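# Flip the grey finned box onto its fins

## Task

Turn the grey finned box upside down in place so it rests flat on its fins with its feet pointing up.

## Robot and tools

Robot: two arms, left_arm and right_arm, each with a two-finger gripper. In the scene frame the origin sits at table-top height halfway between the nominal arm bases, +x points out over the table, +z is up, and left_arm is on the +y side. These names do not match image left and right. Calibrated bases in scene coordinates: left_arm at (+0.026, +0.257, +0.013) m, quat_wxyz (+1.000, 0, 0, -0.019); right_arm at (+0.001, -0.338, +0.037) m, quat_wxyz (+1.000, 0, 0, +0.016). Both have up = +z in their own base frame.

Frames: each arm reports its hand pose, velocities, targets and wrist-camera pose in its own base frame. Fixed cameras and the table use the scene frame. end_effector_position (metres) is the point between the finger pads, about 1 cm short of the fingertips. Fingers extend along the gripper's +z and close along its y. Reported positions can be off by a few centimetres, more when the arm is stretched far.

Row layout, shared by execute_actions and move: 14 numbers, each in [-1, 1]. First 7 are left_arm: dx, dy, dz, rx, ry, rz, opening; the next 7 are right_arm in the same order. Both arms always appear, even when one is idle. dx, dy, dz are an offset of the gripper from that arm's current Hand target, along that arm's base axes; 1.0 means 0.6 m. rx, ry, rz are one rotation vector, 1.0 meaning 180 degrees, turning about the Hand target's position. These are offsets, not poses: repeating one moves the hand further. A translation longer than 1.0 may be shortened along its direction. The opening is absolute, not an offset: +1 fully open (0.094 m), -1 closed. Writing 0 for opening is a real half-open command, so resend the current opening to leave a gripper alone. All-zero pose numbers re-request the present Hand target.

execute_actions(actions, cameras): actions is a list of actions; each action is a list of up to 15 rows, one row per 1/30 s control step, and a short action holds its last row until 15 steps pass. Every row in an action counts from the Hand target at that action's start. An empty list just returns state and images.

move(target, speed, blend, opening_speed, blocking, cameras): drives each gripper in a straight line toward one row, or through a list of up to 15 rows; every row in the list counts from the same starting Hand targets. speed is path top speed in m/s, 0.002 to 4.3, default 0.25 (turning up to twice that in rad/s), one value or one per target. blend (m) rounds corners in a list. opening_speed is the rate of opening change per second on the -1..+1 scale, at least 0.2; use a low value to close gently. Paths last at least 0.5 s and are cut at 10 s. blocking=false returns after about 0.5 s while the move continues. The result adds a move: line: done (within 10 mm and 2 degrees), off_target, moving, held or fault, plus limits such as limits=paced (pose clipped) or limits=held (steps withheld). Moves do not avoid obstacles or the other arm. Fast moves lag and overshoot and hit harder. Do not route a hand close past its own base; go around it.

wait(seconds 0 to 10): lets time pass with commands held. stop(): brakes a running move. zoom_image(camera, region [x0, y0, x1, y1], max 504x504 px) enlarges part of the newest image of cam_head_left, cam_head_right, cam_high, cam_low, cam_left_wrist or cam_right_wrist (all 672x504). read_manual gives only licence text. finished_scene(scene) ends the current scene irreversibly; pass its number.

Result lines: Hand target is the last commanded pose after clipping, and the base for the next offsets. The gripper often rests a centimetre or so short of it because of friction and weight, which is not a sign of contact; send the missing distance as an offset. Orientation commands are clipped to 40 degrees from the measured orientation each step. grip_measured is the finger opening on the command scale; it tracks the command even after contact, so it does not reveal a touch. grip_effort_nm is motor effort, negative closing. Joint torques include arm weight; entries 3 and 4 wrap at ±28 N m. "within noise" joint velocities means the arm is still. Tool commands lists current commands.

Cautions: an arm blocked by an object keeps pushing until you command it back past the gripper. Never let the arms or grippers collide or squeeze each other's fingers. Avoid slams, dropping the box, releasing it while it moves, or knocking it off the table; anything left off the table fails the job. Long pushes at unreachable poses, held loads and stretched arms heat motors; at MOTOR HOT ease off, since 100 °C drops that arm for 30 to 60 s. The box can be nudged occasionally by outside pushes. The box must stay fin-down, feet up, after the robot lets go.

Each tool is called after ">>>" in YAML: its name, and indented under it one key for each argument.

## Session

>>> execute_actions:
  actions: []

Scene clock: 0.00 s.
left_arm: end_effector_position=(+0.5662, -0.1283, +0.2532) grip_measured=+1.000 grip_effort_nm=n/a end_effector_quat_wxyz=(+0.190, -0.223, +0.955, +0.036) | right_arm: end_effector_position=(+0.4375, +0.0835, +0.2914) grip_measured=+1.000 grip_effort_nm=n/a end_effector_quat_wxyz=(+0.162, -0.288, +0.887, +0.322)
Joint positions: left_arm=[-0.296 1.668 1.62 -1.222 -0.251 -0.715 0.094] | right_arm=[-0.072 1.426 1.367 -1.439 -0.734 -0.671 0.094]
Joint velocities: within noise
Joint torques (N m): no reading
Heat: left arm: hottest elbow 33 °C; right arm: hottest waist 32 °C.
Hand target: left_arm +0.5722, -0.1301, +0.2596; +0.198, -0.224, +0.954, +0.032 | right_arm +0.4432, +0.0831, +0.3022; +0.174, -0.292, +0.885, +0.317
Tool commands: left_gripper/opening=+1.0 right_gripper/opening=+1.0

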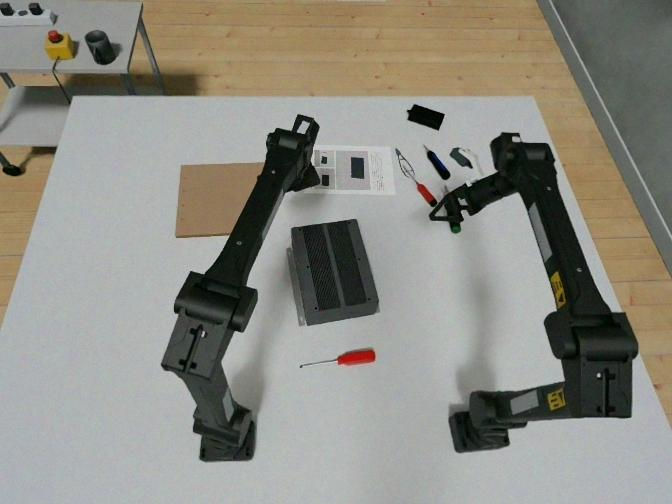

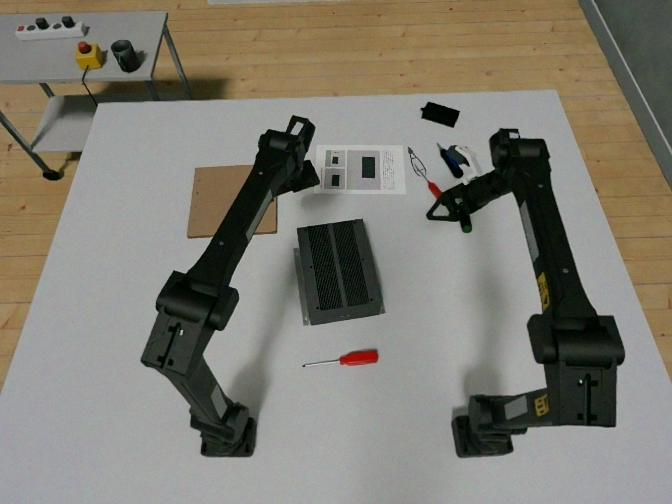

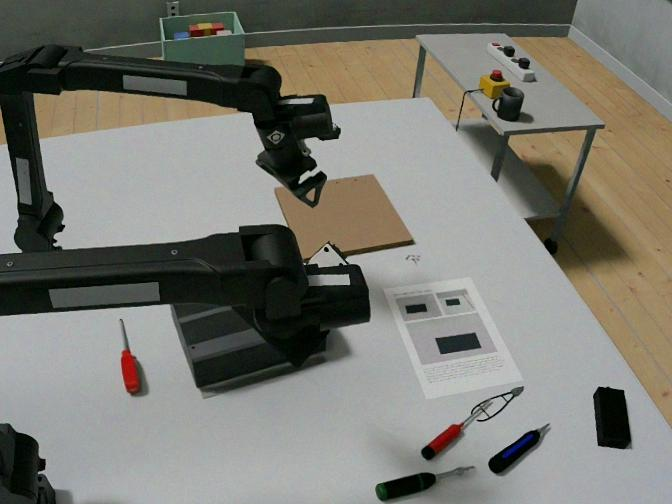

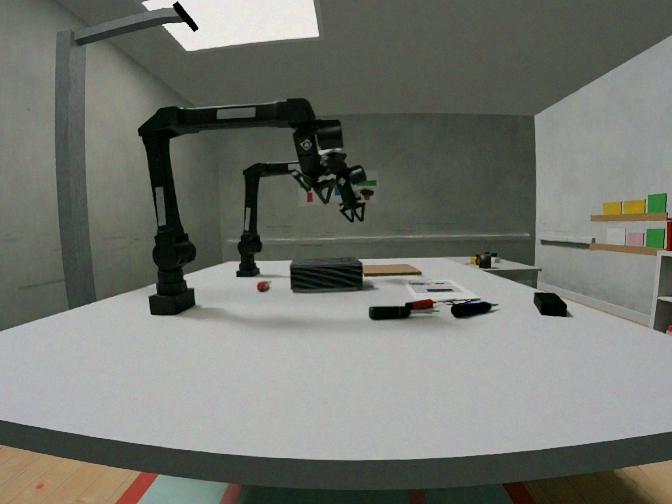

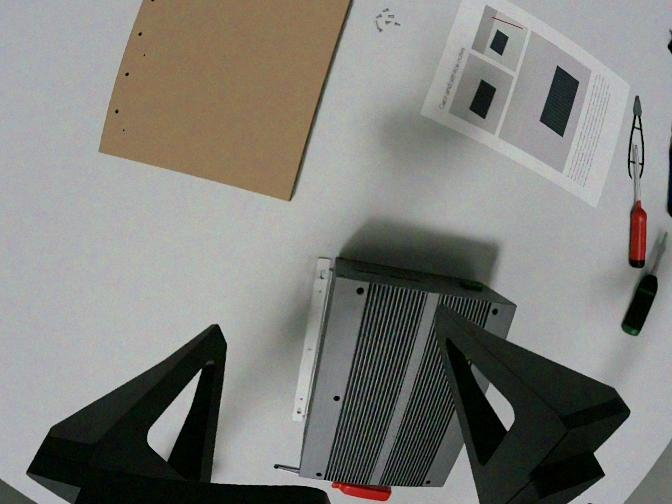

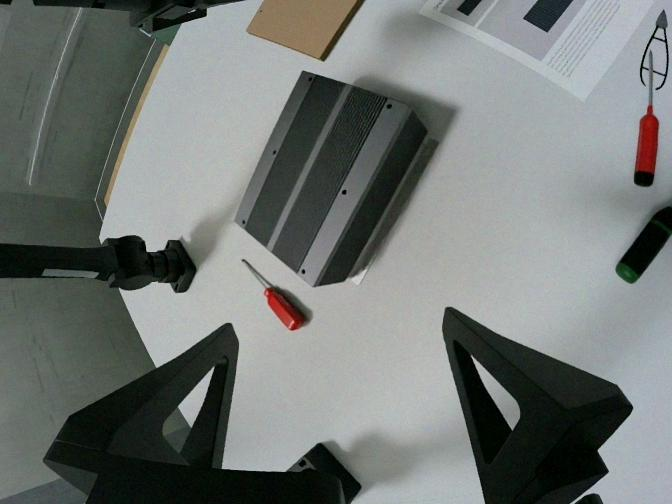

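>>> zoom_image:
  camera: "cam_left_wrist"
  region: [260, 230, 540, 504]

>>> zoom_image:
  camera: "cam_right_wrist"
  region: [220, 50, 460, 300]

>>> zoom_image:
  camera: "cam_low"
  region: [260, 230, 420, 310]

>>> zoom_image:
  camera: "cam_head_right"
  region: [270, 190, 410, 380]

>>> zoom_image:
  camera: "cam_high"
  region: [380, 260, 540, 420]

Scaled by 1.800 from the camera's 672x504 image, which has a finer 960x720 frame.

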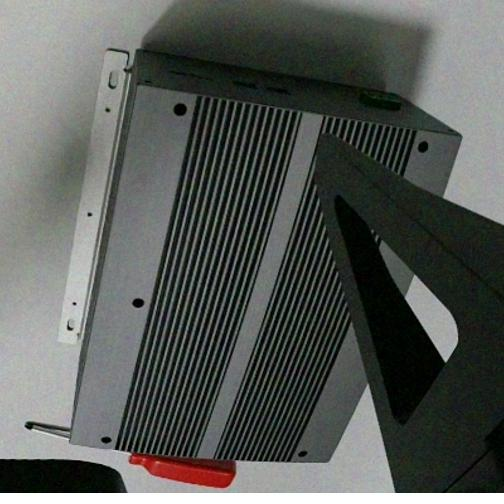

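Scaled by 2.016 from the camera's 672x504 image, which has a finer 960x720 frame.

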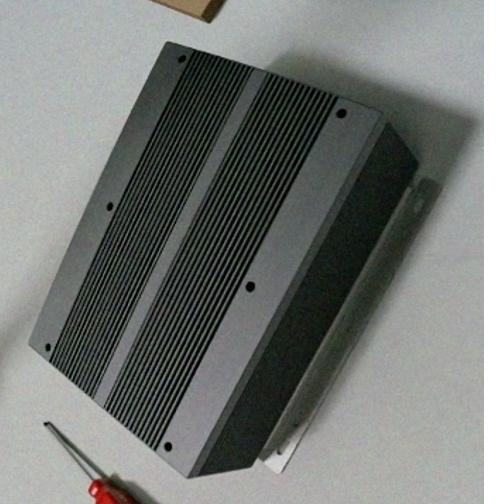

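Scaled by 3.150.

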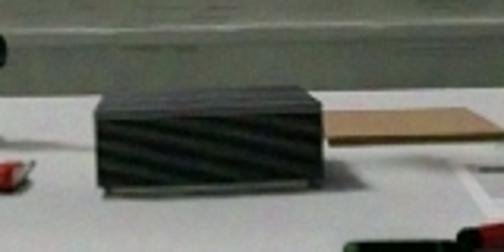

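Scaled by 2.653.

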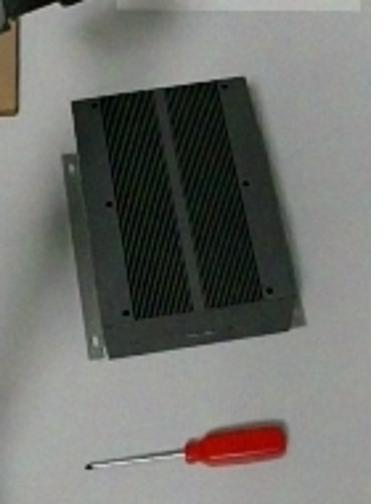

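Scaled by 3.150.

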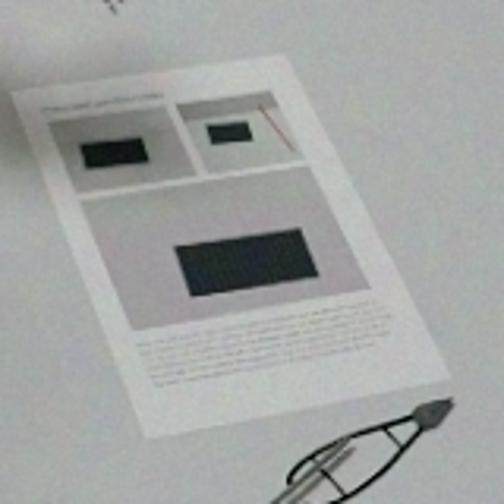

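>>> move:
  target: [-0.22, 0.30, -0.12, 0,0,0, 1, 0.0,-0.1,0.0,0,0,0,1]
  cameras: ["cam_head_left","cam_left_wrist"]

Scene clock: 120.20 s.
left_arm: end_effector_position=(+0.4399, +0.0474, +0.1819) grip_measured=+1.000 grip_effort_nm=0.022 end_effector_quat_wxyz=(+0.186, -0.227, +0.955, +0.034) | right_arm: end_effector_position=(+0.4314, +0.0305, +0.2885) grip_measured=+1.000 grip_effort_nm=-0.007 end_effector_quat_wxyz=(+0.159, -0.289, +0.887, +0.323)
Joint positions: left_arm=[0.058 1.306 1.033 -0.939 -0.129 -0.384 0.094] | right_arm=[-0.198 1.457 1.392 -1.558 -0.736 -0.849 0.094]
Joint velocities: within noise
Joint torques (N m): left_arm=[-0.26 -9.82 8.44 1.87 0.07 -0.07] | right_arm=[-1.55 -9.35 11.34 0.25 -0.72 -0.17]
Heat: left arm: hottest elbow 45 °C; right arm: hottest elbow 40 °C.
Hand target: left_arm +0.4403, +0.0499, +0.1877; +0.198, -0.223, +0.954, +0.032 | right_arm +0.4433, +0.0232, +0.3022; +0.174, -0.293, +0.885, +0.317
Off the commanded pose: left_arm 0.006 m, 1 deg | right_arm 0.020 m, 2 deg.
move: off_target (right_arm)
Images, in order (width x height): cam_head_left 672x504, cam_left_wrist 672x504.

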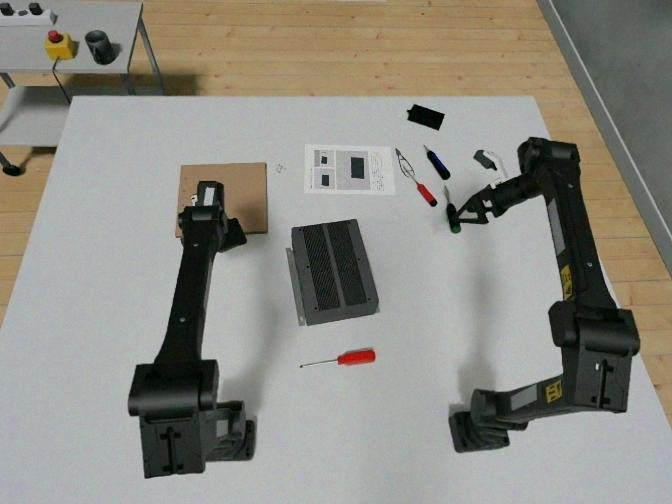

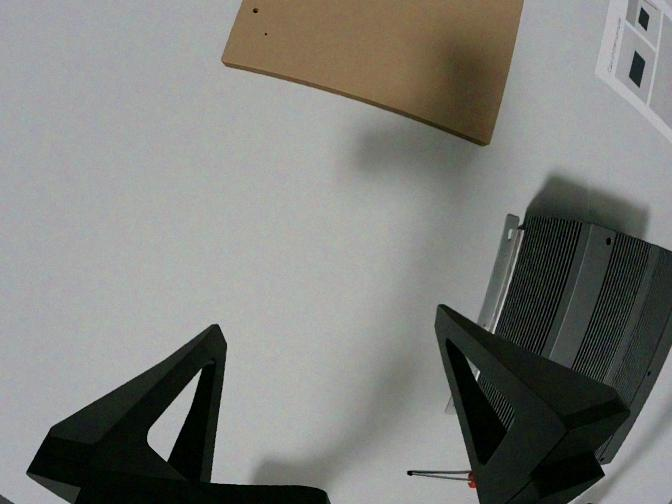

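>>> move:
  target: [-0.07, 0.0, 0.0, -0.096,-0.173,-0.625, 0, 0.0,-0.1,0.0,0,0,0,1]
  speed: 0.4

Scene clock: 140.53 s.
left_arm: end_effector_position=(+0.3875, +0.0463, +0.1857) grip_measured=+0.003 grip_effort_nm=-0.115 end_effector_quat_wxyz=(+0.304, +0.605, +0.674, -0.296) | right_arm: end_effector_position=(+0.4333, -0.0269, +0.2905) grip_measured=+1.000 grip_effort_nm=-0.012 end_effector_quat_wxyz=(+0.162, -0.289, +0.885, +0.327)
Joint positions: left_arm=[0.44 1.584 1.195 -1.594 0.796 2.08 0.047] | right_arm=[-0.328 1.523 1.464 -1.681 -0.731 -1.025 0.094]
Joint velocities: within noise
Joint torques (N m): left_arm=[-1.44 -9 10.29 -0.64 0.43 -0.03] | right_arm=[-1.44 -10.11 11.17 -0.05 -0.48 -0.18]
Heat: left arm: hottest elbow 44 °C; right arm: hottest elbow 44 °C.
Hand target: left_arm +0.3983, +0.0498, +0.1876; +0.315, +0.633, +0.633, -0.315 | right_arm +0.4433, -0.0368, +0.3022; +0.174, -0.293, +0.885, +0.317
Off the commanded pose: left_arm 0.012 m, 6 deg | right_arm 0.018 m, 2 deg.
joint sent to its limit (left arm) — joint 6 (wrist roll), upper limit. The joint targets are off in orientation, not in position.
joint sent to its limit (right arm) — joint 4 (wrist pitch), lower limit. The joint targets still meet the commanded pose.
move: off_target (left_arm, right_arm)

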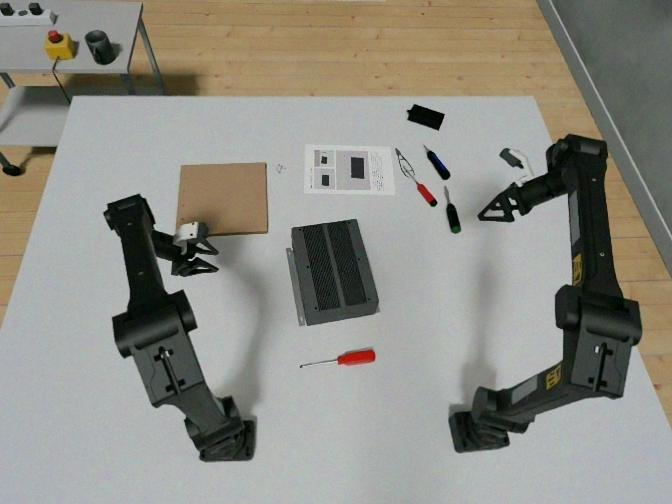

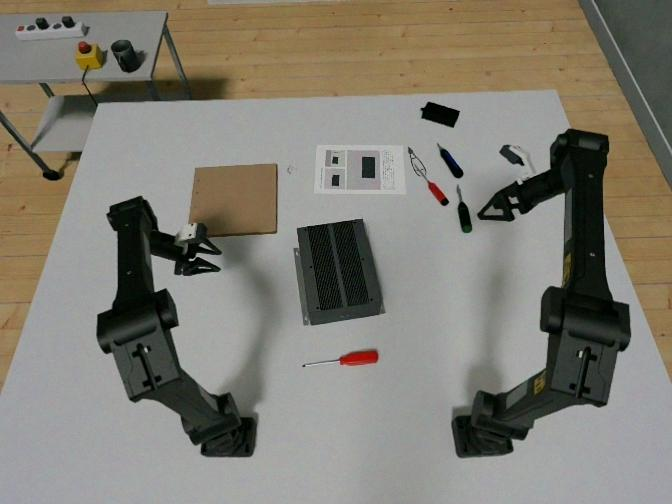

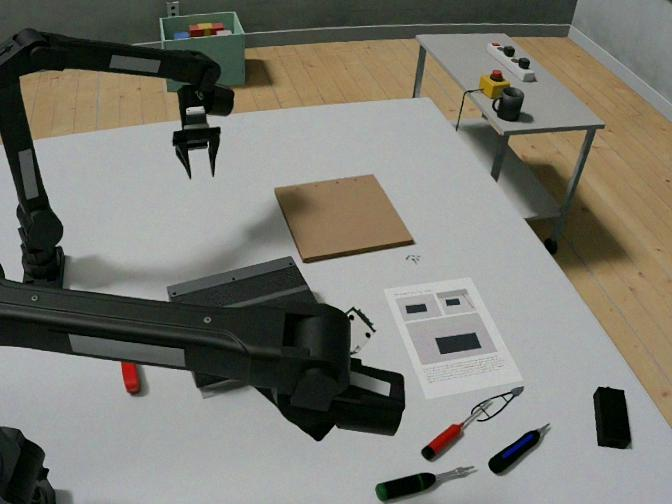

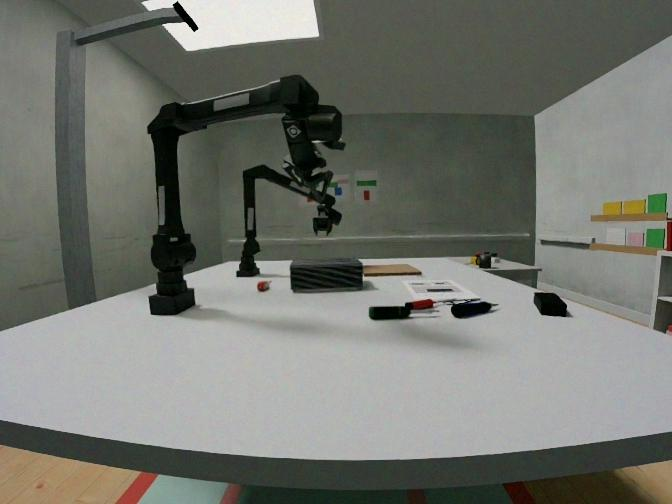

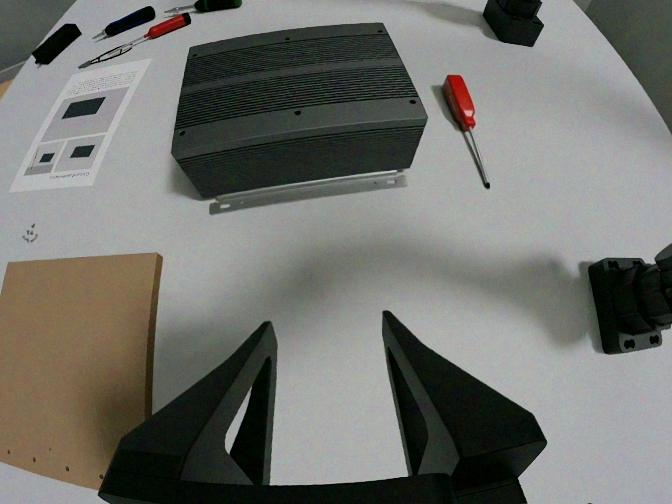

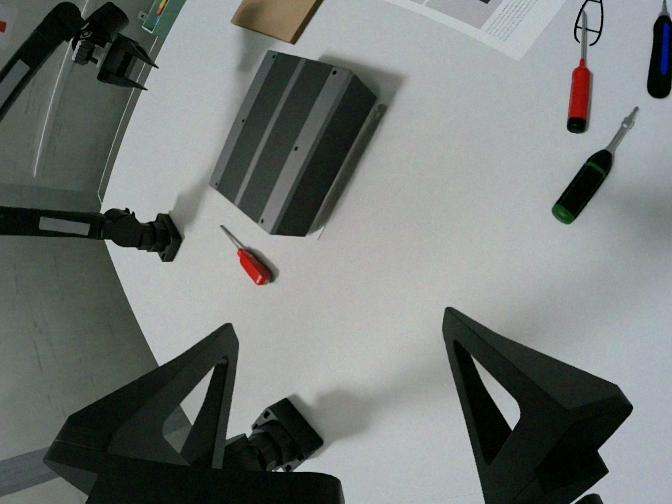

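>>> zoom_image:
  camera: "cam_left_wrist"
  region: [160, 120, 440, 230]

>>> zoom_image:
  camera: "cam_right_wrist"
  region: [200, 40, 400, 250]

Scaled by 1.800 from the camera's 672x504 image, which has a finer 960x720 frame.

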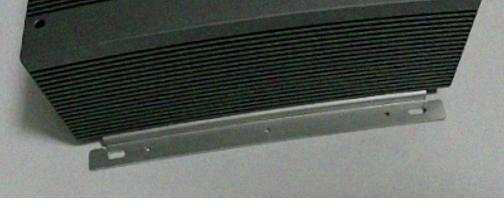

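Scaled by 2.400 from the camera's 672x504 image, which has a finer 960x720 frame.

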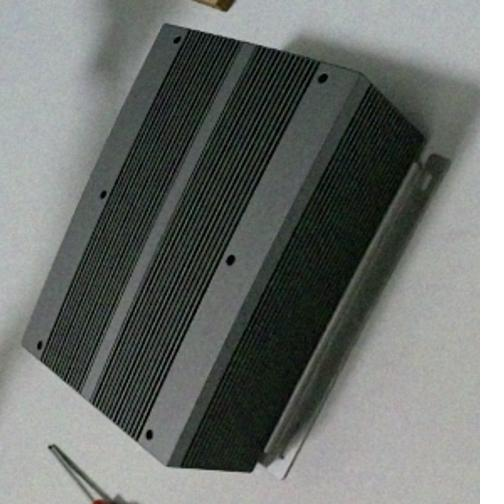

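>>> move:
  target: [0.023,-0.166,-0.146,-0.004,0.3865,0.384,0.6, 0.0295,0.286,-0.4037,0.0438,0.1858,-0.0834,-1]
  speed: 0.4

Scene clock: 381.97 s.
left_arm: end_effector_position=(+0.4120, -0.0462, +0.0956) grip_measured=+0.597 grip_effort_nm=0.154 end_effector_quat_wxyz=(+0.033, -0.096, +0.918, -0.383) | right_arm: end_effector_position=(+0.4599, +0.1294, +0.0612) grip_measured=-0.986 grip_effort_nm=-0.764 end_effector_quat_wxyz=(-0.027, -0.058, +0.905, +0.420)
Joint positions: left_arm=[0.189 1.554 0.941 -0.956 0.79 -0.02 0.075] | right_arm=[-0.001 1.834 1.176 -1.066 -0.86 -0.2 0.001]
Joint velocities: within noise
Joint torques (N m): left_arm=[-1.67 -11.52 6.72 1.11 0.45 -0.26] | right_arm=[-0.03 -13.33 6.06 0.49 -0.74 0]
Heat: left arm: hottest elbow 47 °C; right arm: hottest elbow 48 °C.
Hand target: left_arm +0.4121, -0.0499, +0.1001; +0.039, -0.093, +0.919, -0.381 | right_arm +0.4610, +0.1347, +0.0598; -0.028, -0.060, +0.904, +0.421
Off the commanded pose: left_arm 0.006 m, 1 deg | right_arm 0.006 m, 0 deg.
move: done

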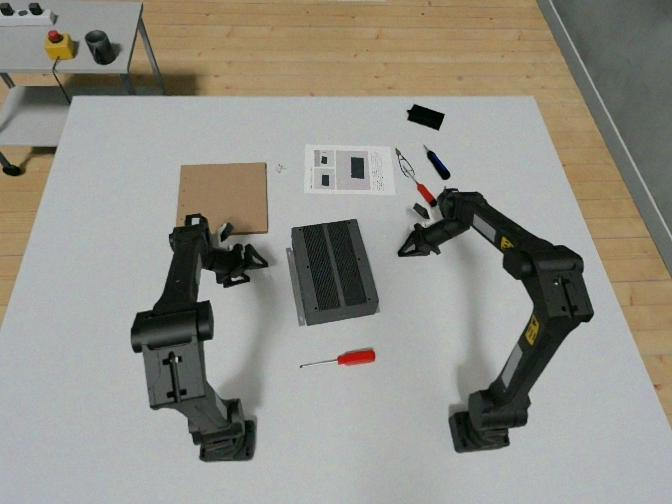

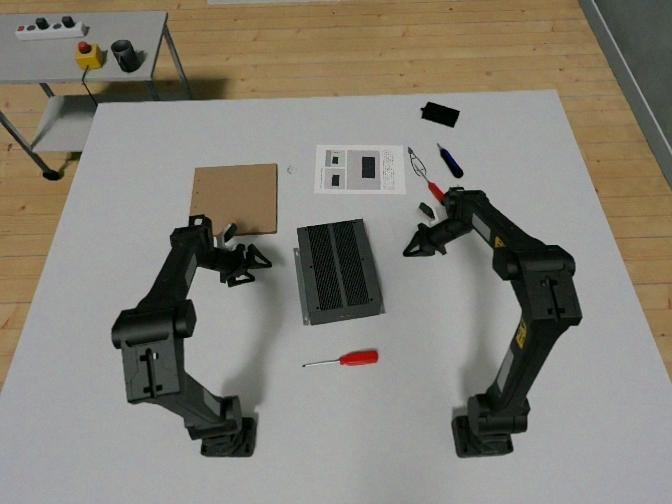

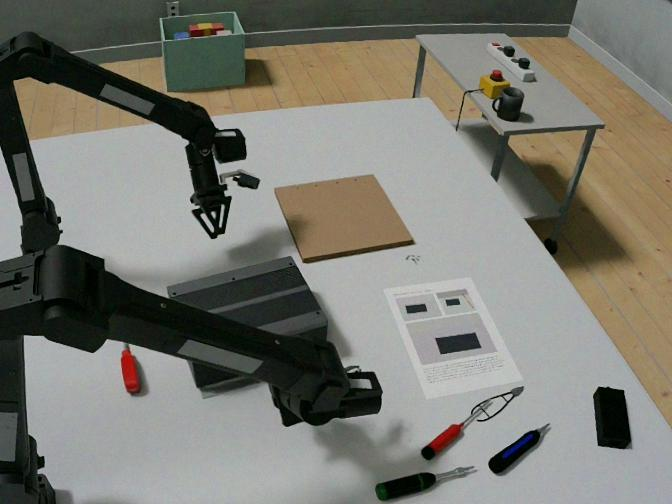

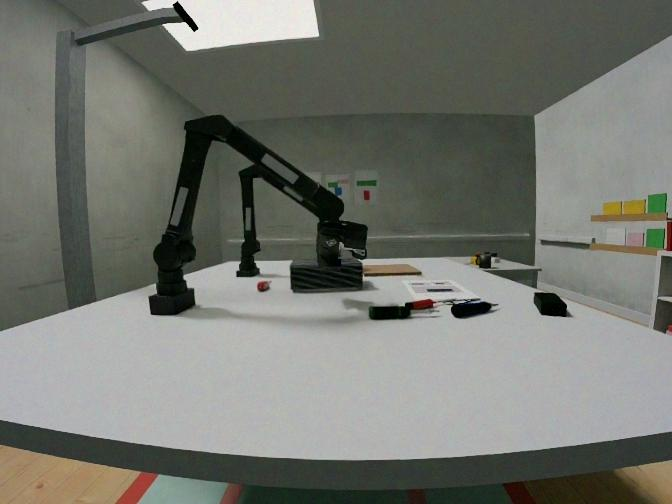

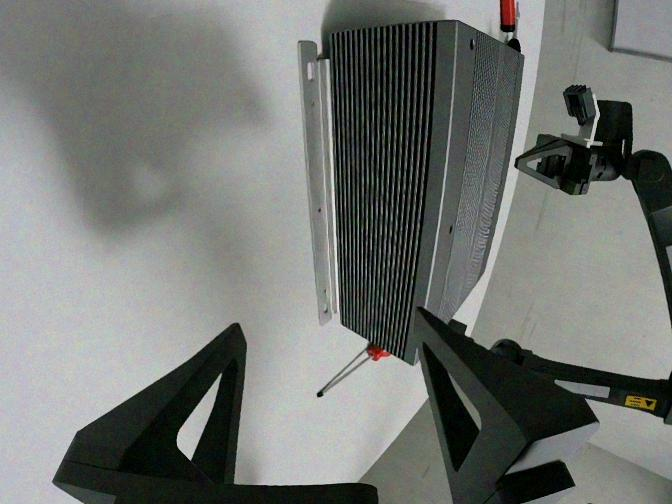

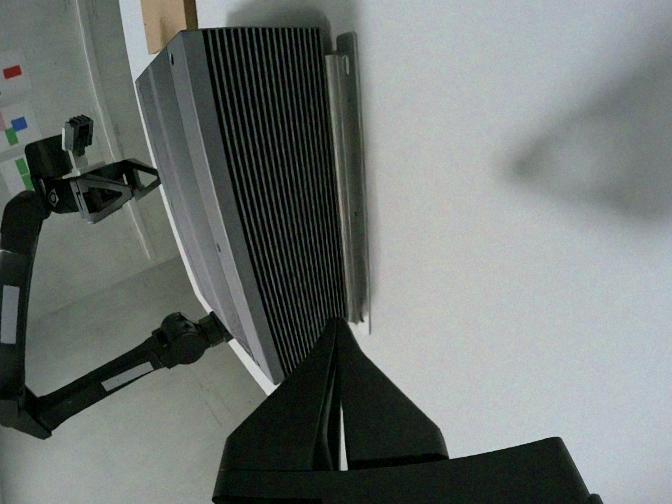

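>>> move:
  target: [0.0215,-0.0835,-0.112,0,0,0,0.81, -0.01,0.0755,-0.1457,0,0,0,-1]
  speed: 0.2

Scene clock: 438.67 s.
left_arm: end_effector_position=(+0.4259, -0.0969, +0.0420) grip_measured=+0.807 grip_effort_nm=0.154 end_effector_quat_wxyz=(+0.048, -0.088, +0.918, -0.383) | right_arm: end_effector_position=(+0.4534, +0.1749, -0.0269) grip_measured=-0.986 grip_effort_nm=-0.769 end_effector_quat_wxyz=(-0.029, -0.058, +0.905, +0.420)
Joint positions: left_arm=[0.057 1.639 0.862 -0.631 0.778 -0.2 0.085] | right_arm=[0.096 1.974 1.094 -0.735 -0.868 -0.053 0.001]
Joint velocities: within noise
Joint torques (N m): left_arm=[-1.49 -9.05 6.3 1.51 0.43 -0.23] | right_arm=[0.5 -14.27 5.2 0.9 -0.72 -0.01]
Heat: left arm: hottest elbow 41 °C; right arm: hottest elbow 40 °C.
Hand target: left_arm +0.4250, -0.0999, +0.0329; +0.039, -0.093, +0.919, -0.381 | right_arm +0.4550, +0.1800, -0.0275; -0.028, -0.060, +0.904, +0.421
Off the commanded pose: left_arm 0.010 m, 1 deg | right_arm 0.005 m, 0 deg.
move: done

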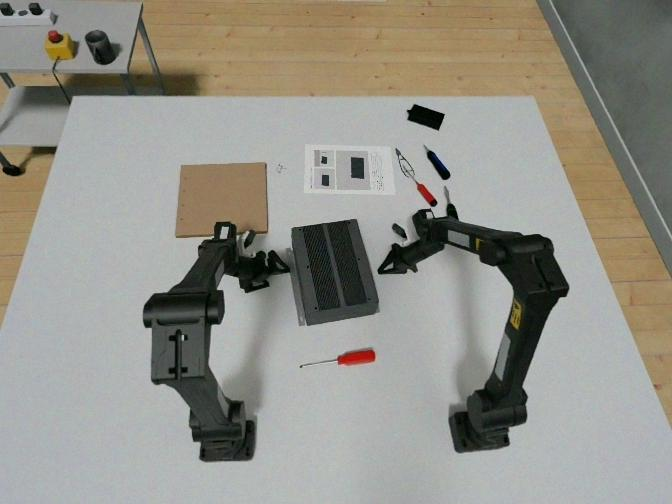

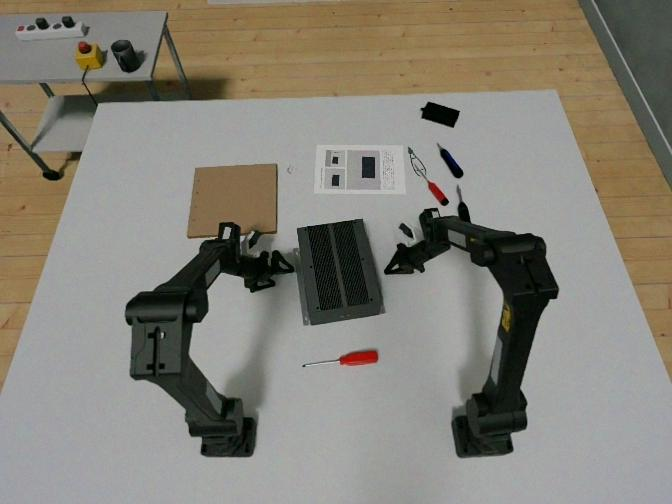

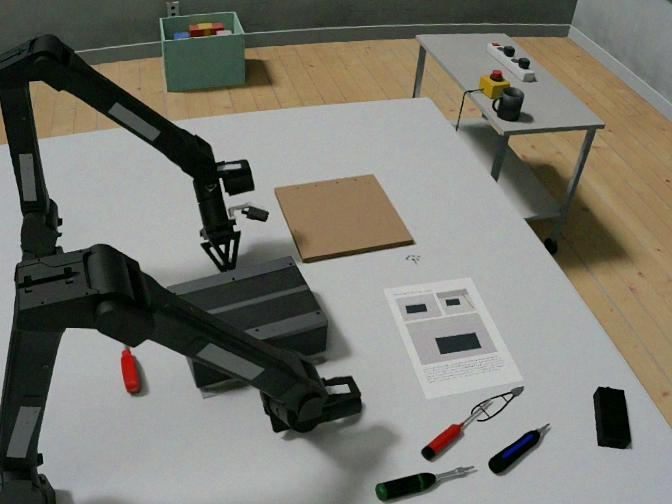

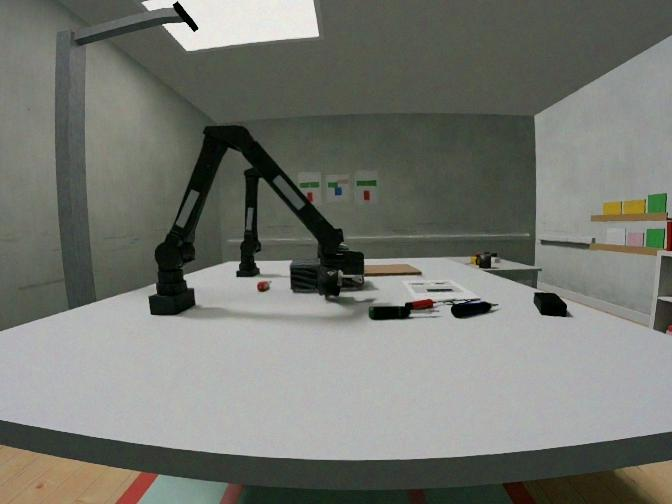

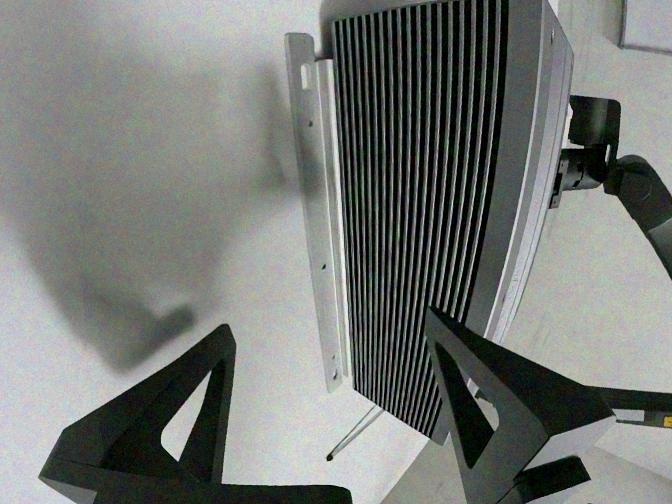

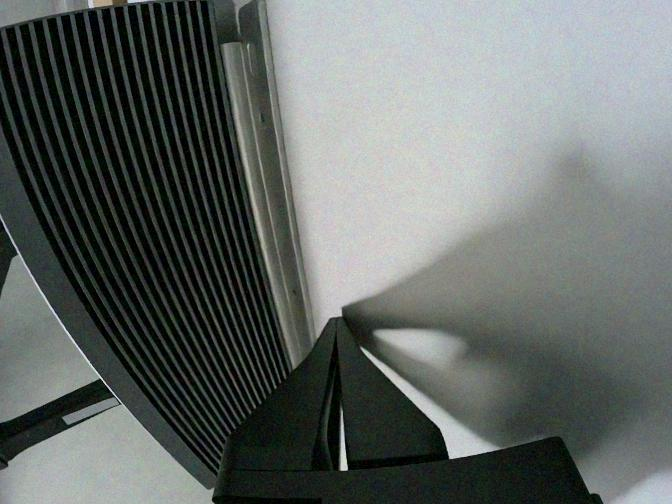

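>>> move:
  target: [0,0,-0.006,0,0,0,0.81, -0.0045,0.033,-0.004,0,0,0,-1]
  speed: 0.08
  cameras: ["cam_left_wrist","cam_right_wrist"]

Scene clock: 445.47 s.
left_arm: end_effector_position=(+0.4277, -0.0967, +0.0414) grip_measured=+0.807 grip_effort_nm=0.154 end_effector_quat_wxyz=(+0.052, -0.087, +0.918, -0.383) | right_arm: end_effector_position=(+0.4546, +0.1941, -0.0277) grip_measured=-0.986 grip_effort_nm=-0.759 end_effector_quat_wxyz=(-0.026, -0.058, +0.904, +0.422)
Joint positions: left_arm=[0.057 1.642 0.862 -0.621 0.778 -0.202 0.085] | right_arm=[0.135 1.974 1.089 -0.675 -0.874 0.011 0.001]
Joint velocities: within noise
Joint torques (N m): left_arm=[-1.44 -8.76 6.05 1.46 0.42 -0.27] | right_arm=[0.56 -14.45 4.62 0.76 -0.55 -0.01]
Heat: left arm: hottest elbow 41 °C; right arm: hottest elbow 40 °C.
Hand target: left_arm +0.4250, -0.0998, +0.0292; +0.039, -0.093, +0.919, -0.381 | right_arm +0.4522, +0.1998, -0.0299; -0.029, -0.060, +0.904, +0.421
Off the commanded pose: left_arm 0.013 m, 2 deg | right_arm 0.006 m, 0 deg.
move: off_target (left_arm)
Images, in order (width x height): cam_left_wrist 672x504, cam_right_wrist 672x504.

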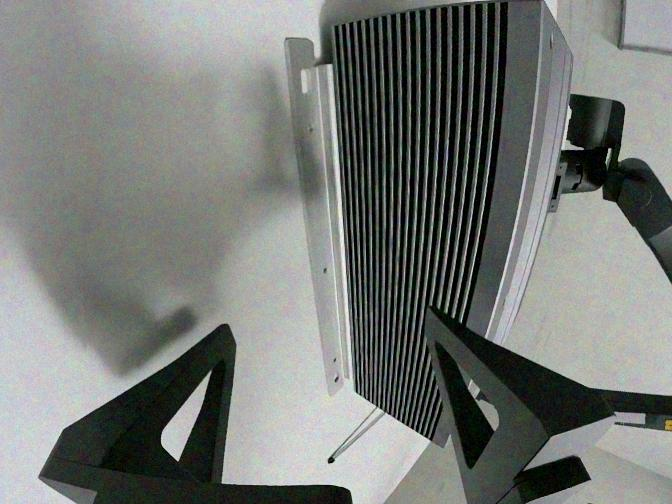

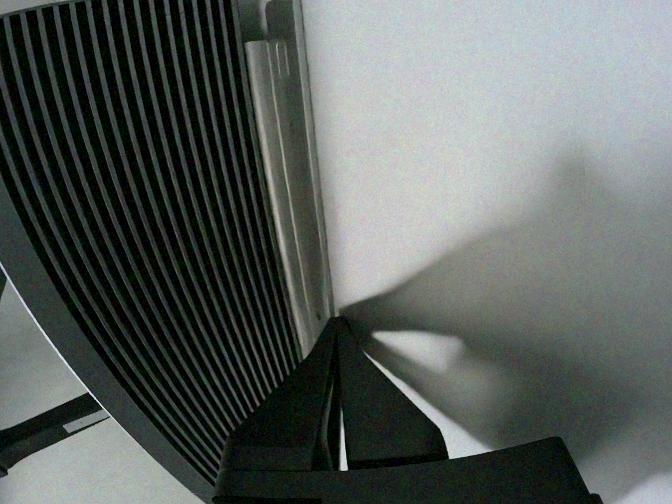

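>>> move:
  target: [0,0,0,0,0,0,0.81, -0.0022,0.0165,-0.008,0,0,0,-1]
  speed: 0.05
  cameras: ["cam_left_wrist","cam_right_wrist"]

>>> zoom_image:
  camera: "cam_right_wrist"
  region: [240, 220, 440, 380]

Scene clock: 452.30 s.
left_arm: end_effector_position=(+0.4279, -0.0967, +0.0414) grip_measured=+0.807 grip_effort_nm=0.159 end_effector_quat_wxyz=(+0.052, -0.087, +0.918, -0.383) | right_arm: end_effector_position=(+0.4566, +0.2005, -0.0280) grip_measured=-0.986 grip_effort_nm=-0.764 end_effector_quat_wxyz=(-0.022, -0.055, +0.904, +0.424)
Joint positions: left_arm=[0.057 1.642 0.862 -0.62 0.778 -0.202 0.085] | right_arm=[0.146 1.974 1.085 -0.642 -0.877 0.043 0.001]
Joint velocities: within noise
Joint torques (N m): left_arm=[-1.32 -8.64 6.01 1.39 0.42 -0.26] | right_arm=[0.62 -14.1 4.46 1.33 -0.35 0]
Heat: left arm: hottest elbow 40 °C; right arm: hottest elbow 40 °C.
Hand target: left_arm +0.4250, -0.0998, +0.0293; +0.039, -0.093, +0.919, -0.381 | right_arm +0.4510, +0.2096, -0.0347; -0.028, -0.060, +0.904, +0.421
Off the commanded pose: left_arm 0.013 m, 2 deg | right_arm 0.013 m, 1 deg.
move: off_target (left_arm, right_arm)
Images, in order (width x height): cam_left_wrist 672x504, cam_right_wrist 672x504.

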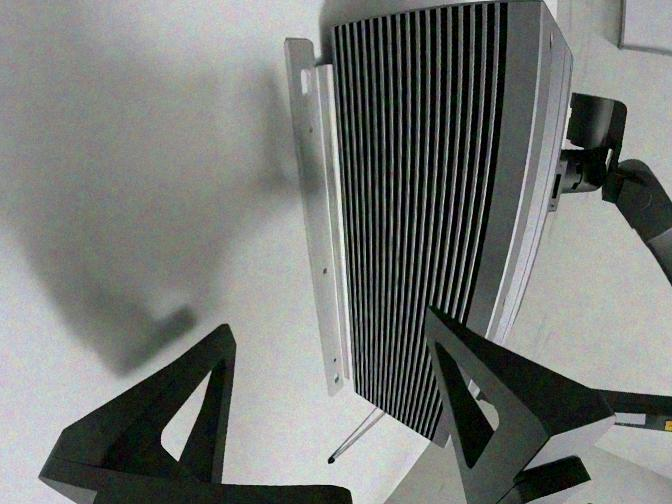

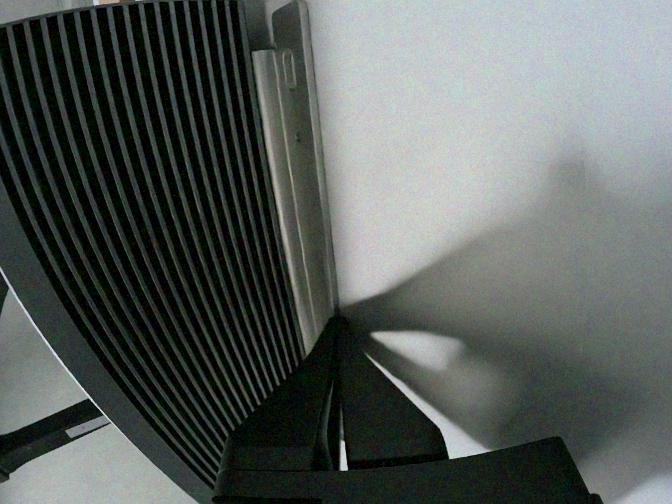

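Scaled by 2.520 from the camera's 672x504 image, which has a finer 960x720 frame.

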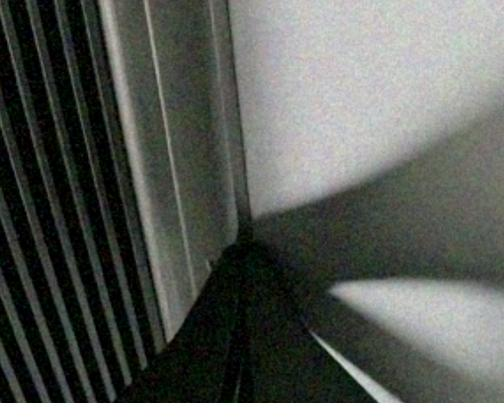

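>>> move:
  target: [0.008,-0.045,0,0,0,0,0.81, 0,0,0,0,0,0,-1]
  speed: 0.05
  cameras: ["cam_left_wrist","cam_right_wrist"]

Scene clock: 460.27 s.
left_arm: end_effector_position=(+0.4327, -0.1207, +0.0414) grip_measured=+0.807 grip_effort_nm=0.154 end_effector_quat_wxyz=(+0.052, -0.089, +0.919, -0.381) | right_arm: end_effector_position=(+0.4566, +0.2005, -0.0279) grip_measured=-0.986 grip_effort_nm=-0.764 end_effector_quat_wxyz=(-0.022, -0.055, +0.904, +0.424)
Joint positions: left_arm=[-0.003 1.642 0.861 -0.559 0.763 -0.288 0.085] | right_arm=[0.146 1.974 1.085 -0.642 -0.877 0.044 0.001]
Joint velocities: within noise
Joint torques (N m): left_arm=[-2.02 -8.88 6.12 1.65 0.5 -0.3] | right_arm=[2.14 -13.39 4.45 1.18 -0.33 -0.02]
Heat: left arm: hottest elbow 40 °C; right arm: hottest elbow 39 °C.
Hand target: left_arm +0.4298, -0.1269, +0.0292; +0.039, -0.093, +0.919, -0.381 | right_arm +0.4510, +0.2097, -0.0347; -0.028, -0.060, +0.904, +0.421
Off the commanded pose: left_arm 0.014 m, 2 deg | right_arm 0.013 m, 1 deg.
move: off_target (left_arm, right_arm)
Images, in order (width x height): cam_left_wrist 672x504, cam_right_wrist 672x504.

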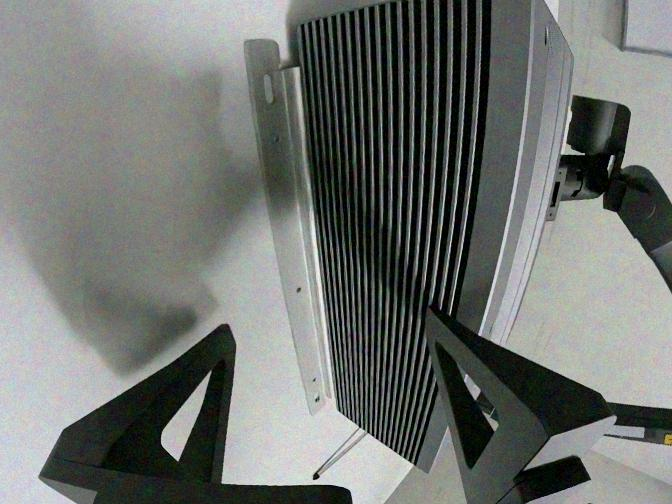

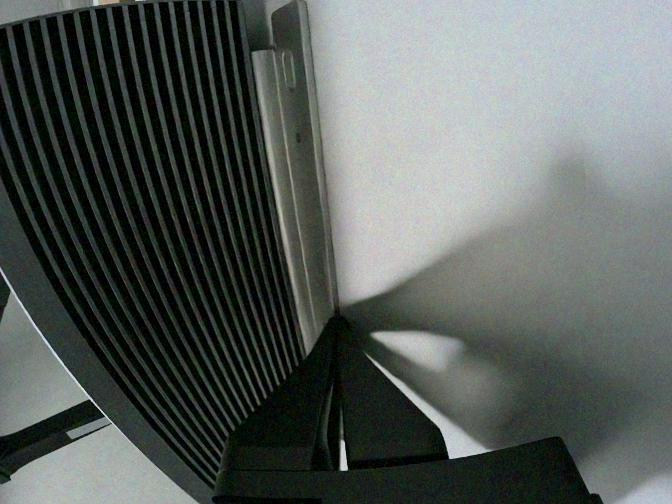

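>>> move:
  target: [0.01,-0.05,0.012,0,0,0,0.81, 0,0,0,0,0,0,-1]
  speed: 0.06
  cameras: ["cam_left_wrist","cam_right_wrist"]

Scene clock: 468.00 s.
left_arm: end_effector_position=(+0.4378, -0.1207, +0.0416) grip_measured=+0.807 grip_effort_nm=0.159 end_effector_quat_wxyz=(+0.050, -0.119, +0.917, -0.378) | right_arm: end_effector_position=(+0.4566, +0.2005, -0.0279) grip_measured=-0.986 grip_effort_nm=-0.769 end_effector_quat_wxyz=(-0.022, -0.055, +0.904, +0.424)
Joint positions: left_arm=[-0.008 1.64 0.861 -0.533 0.747 -0.368 0.085] | right_arm=[0.146 1.974 1.085 -0.642 -0.877 0.044 0.001]
Joint velocities: within noise
Joint torques (N m): left_arm=[-7.65 -9.52 6.89 2.43 0.51 -0.4] | right_arm=[1.03 -13.39 4.46 1.25 -0.32 -0.02]
Heat: left arm: hottest elbow 40 °C; right arm: hottest elbow 39 °C.
Hand target: left_arm +0.4358, -0.1569, +0.0364; +0.039, -0.093, +0.919, -0.381 | right_arm +0.4510, +0.2097, -0.0347; -0.029, -0.060, +0.904, +0.421
Off the commanded pose: left_arm 0.037 m, 3 deg | right_arm 0.013 m, 1 deg.
move: off_target (left_arm, right_arm)
Images, in order (width x height): cam_left_wrist 672x504, cam_right_wrist 672x504.

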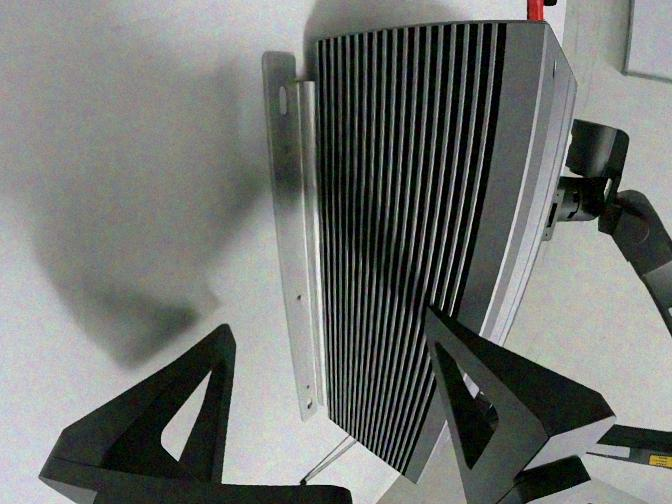

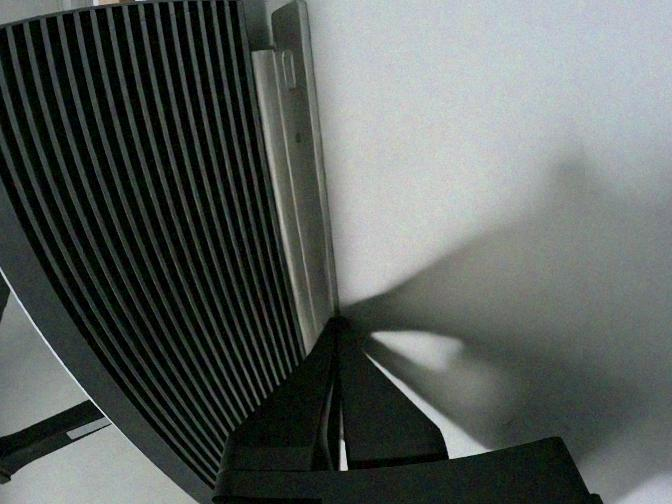

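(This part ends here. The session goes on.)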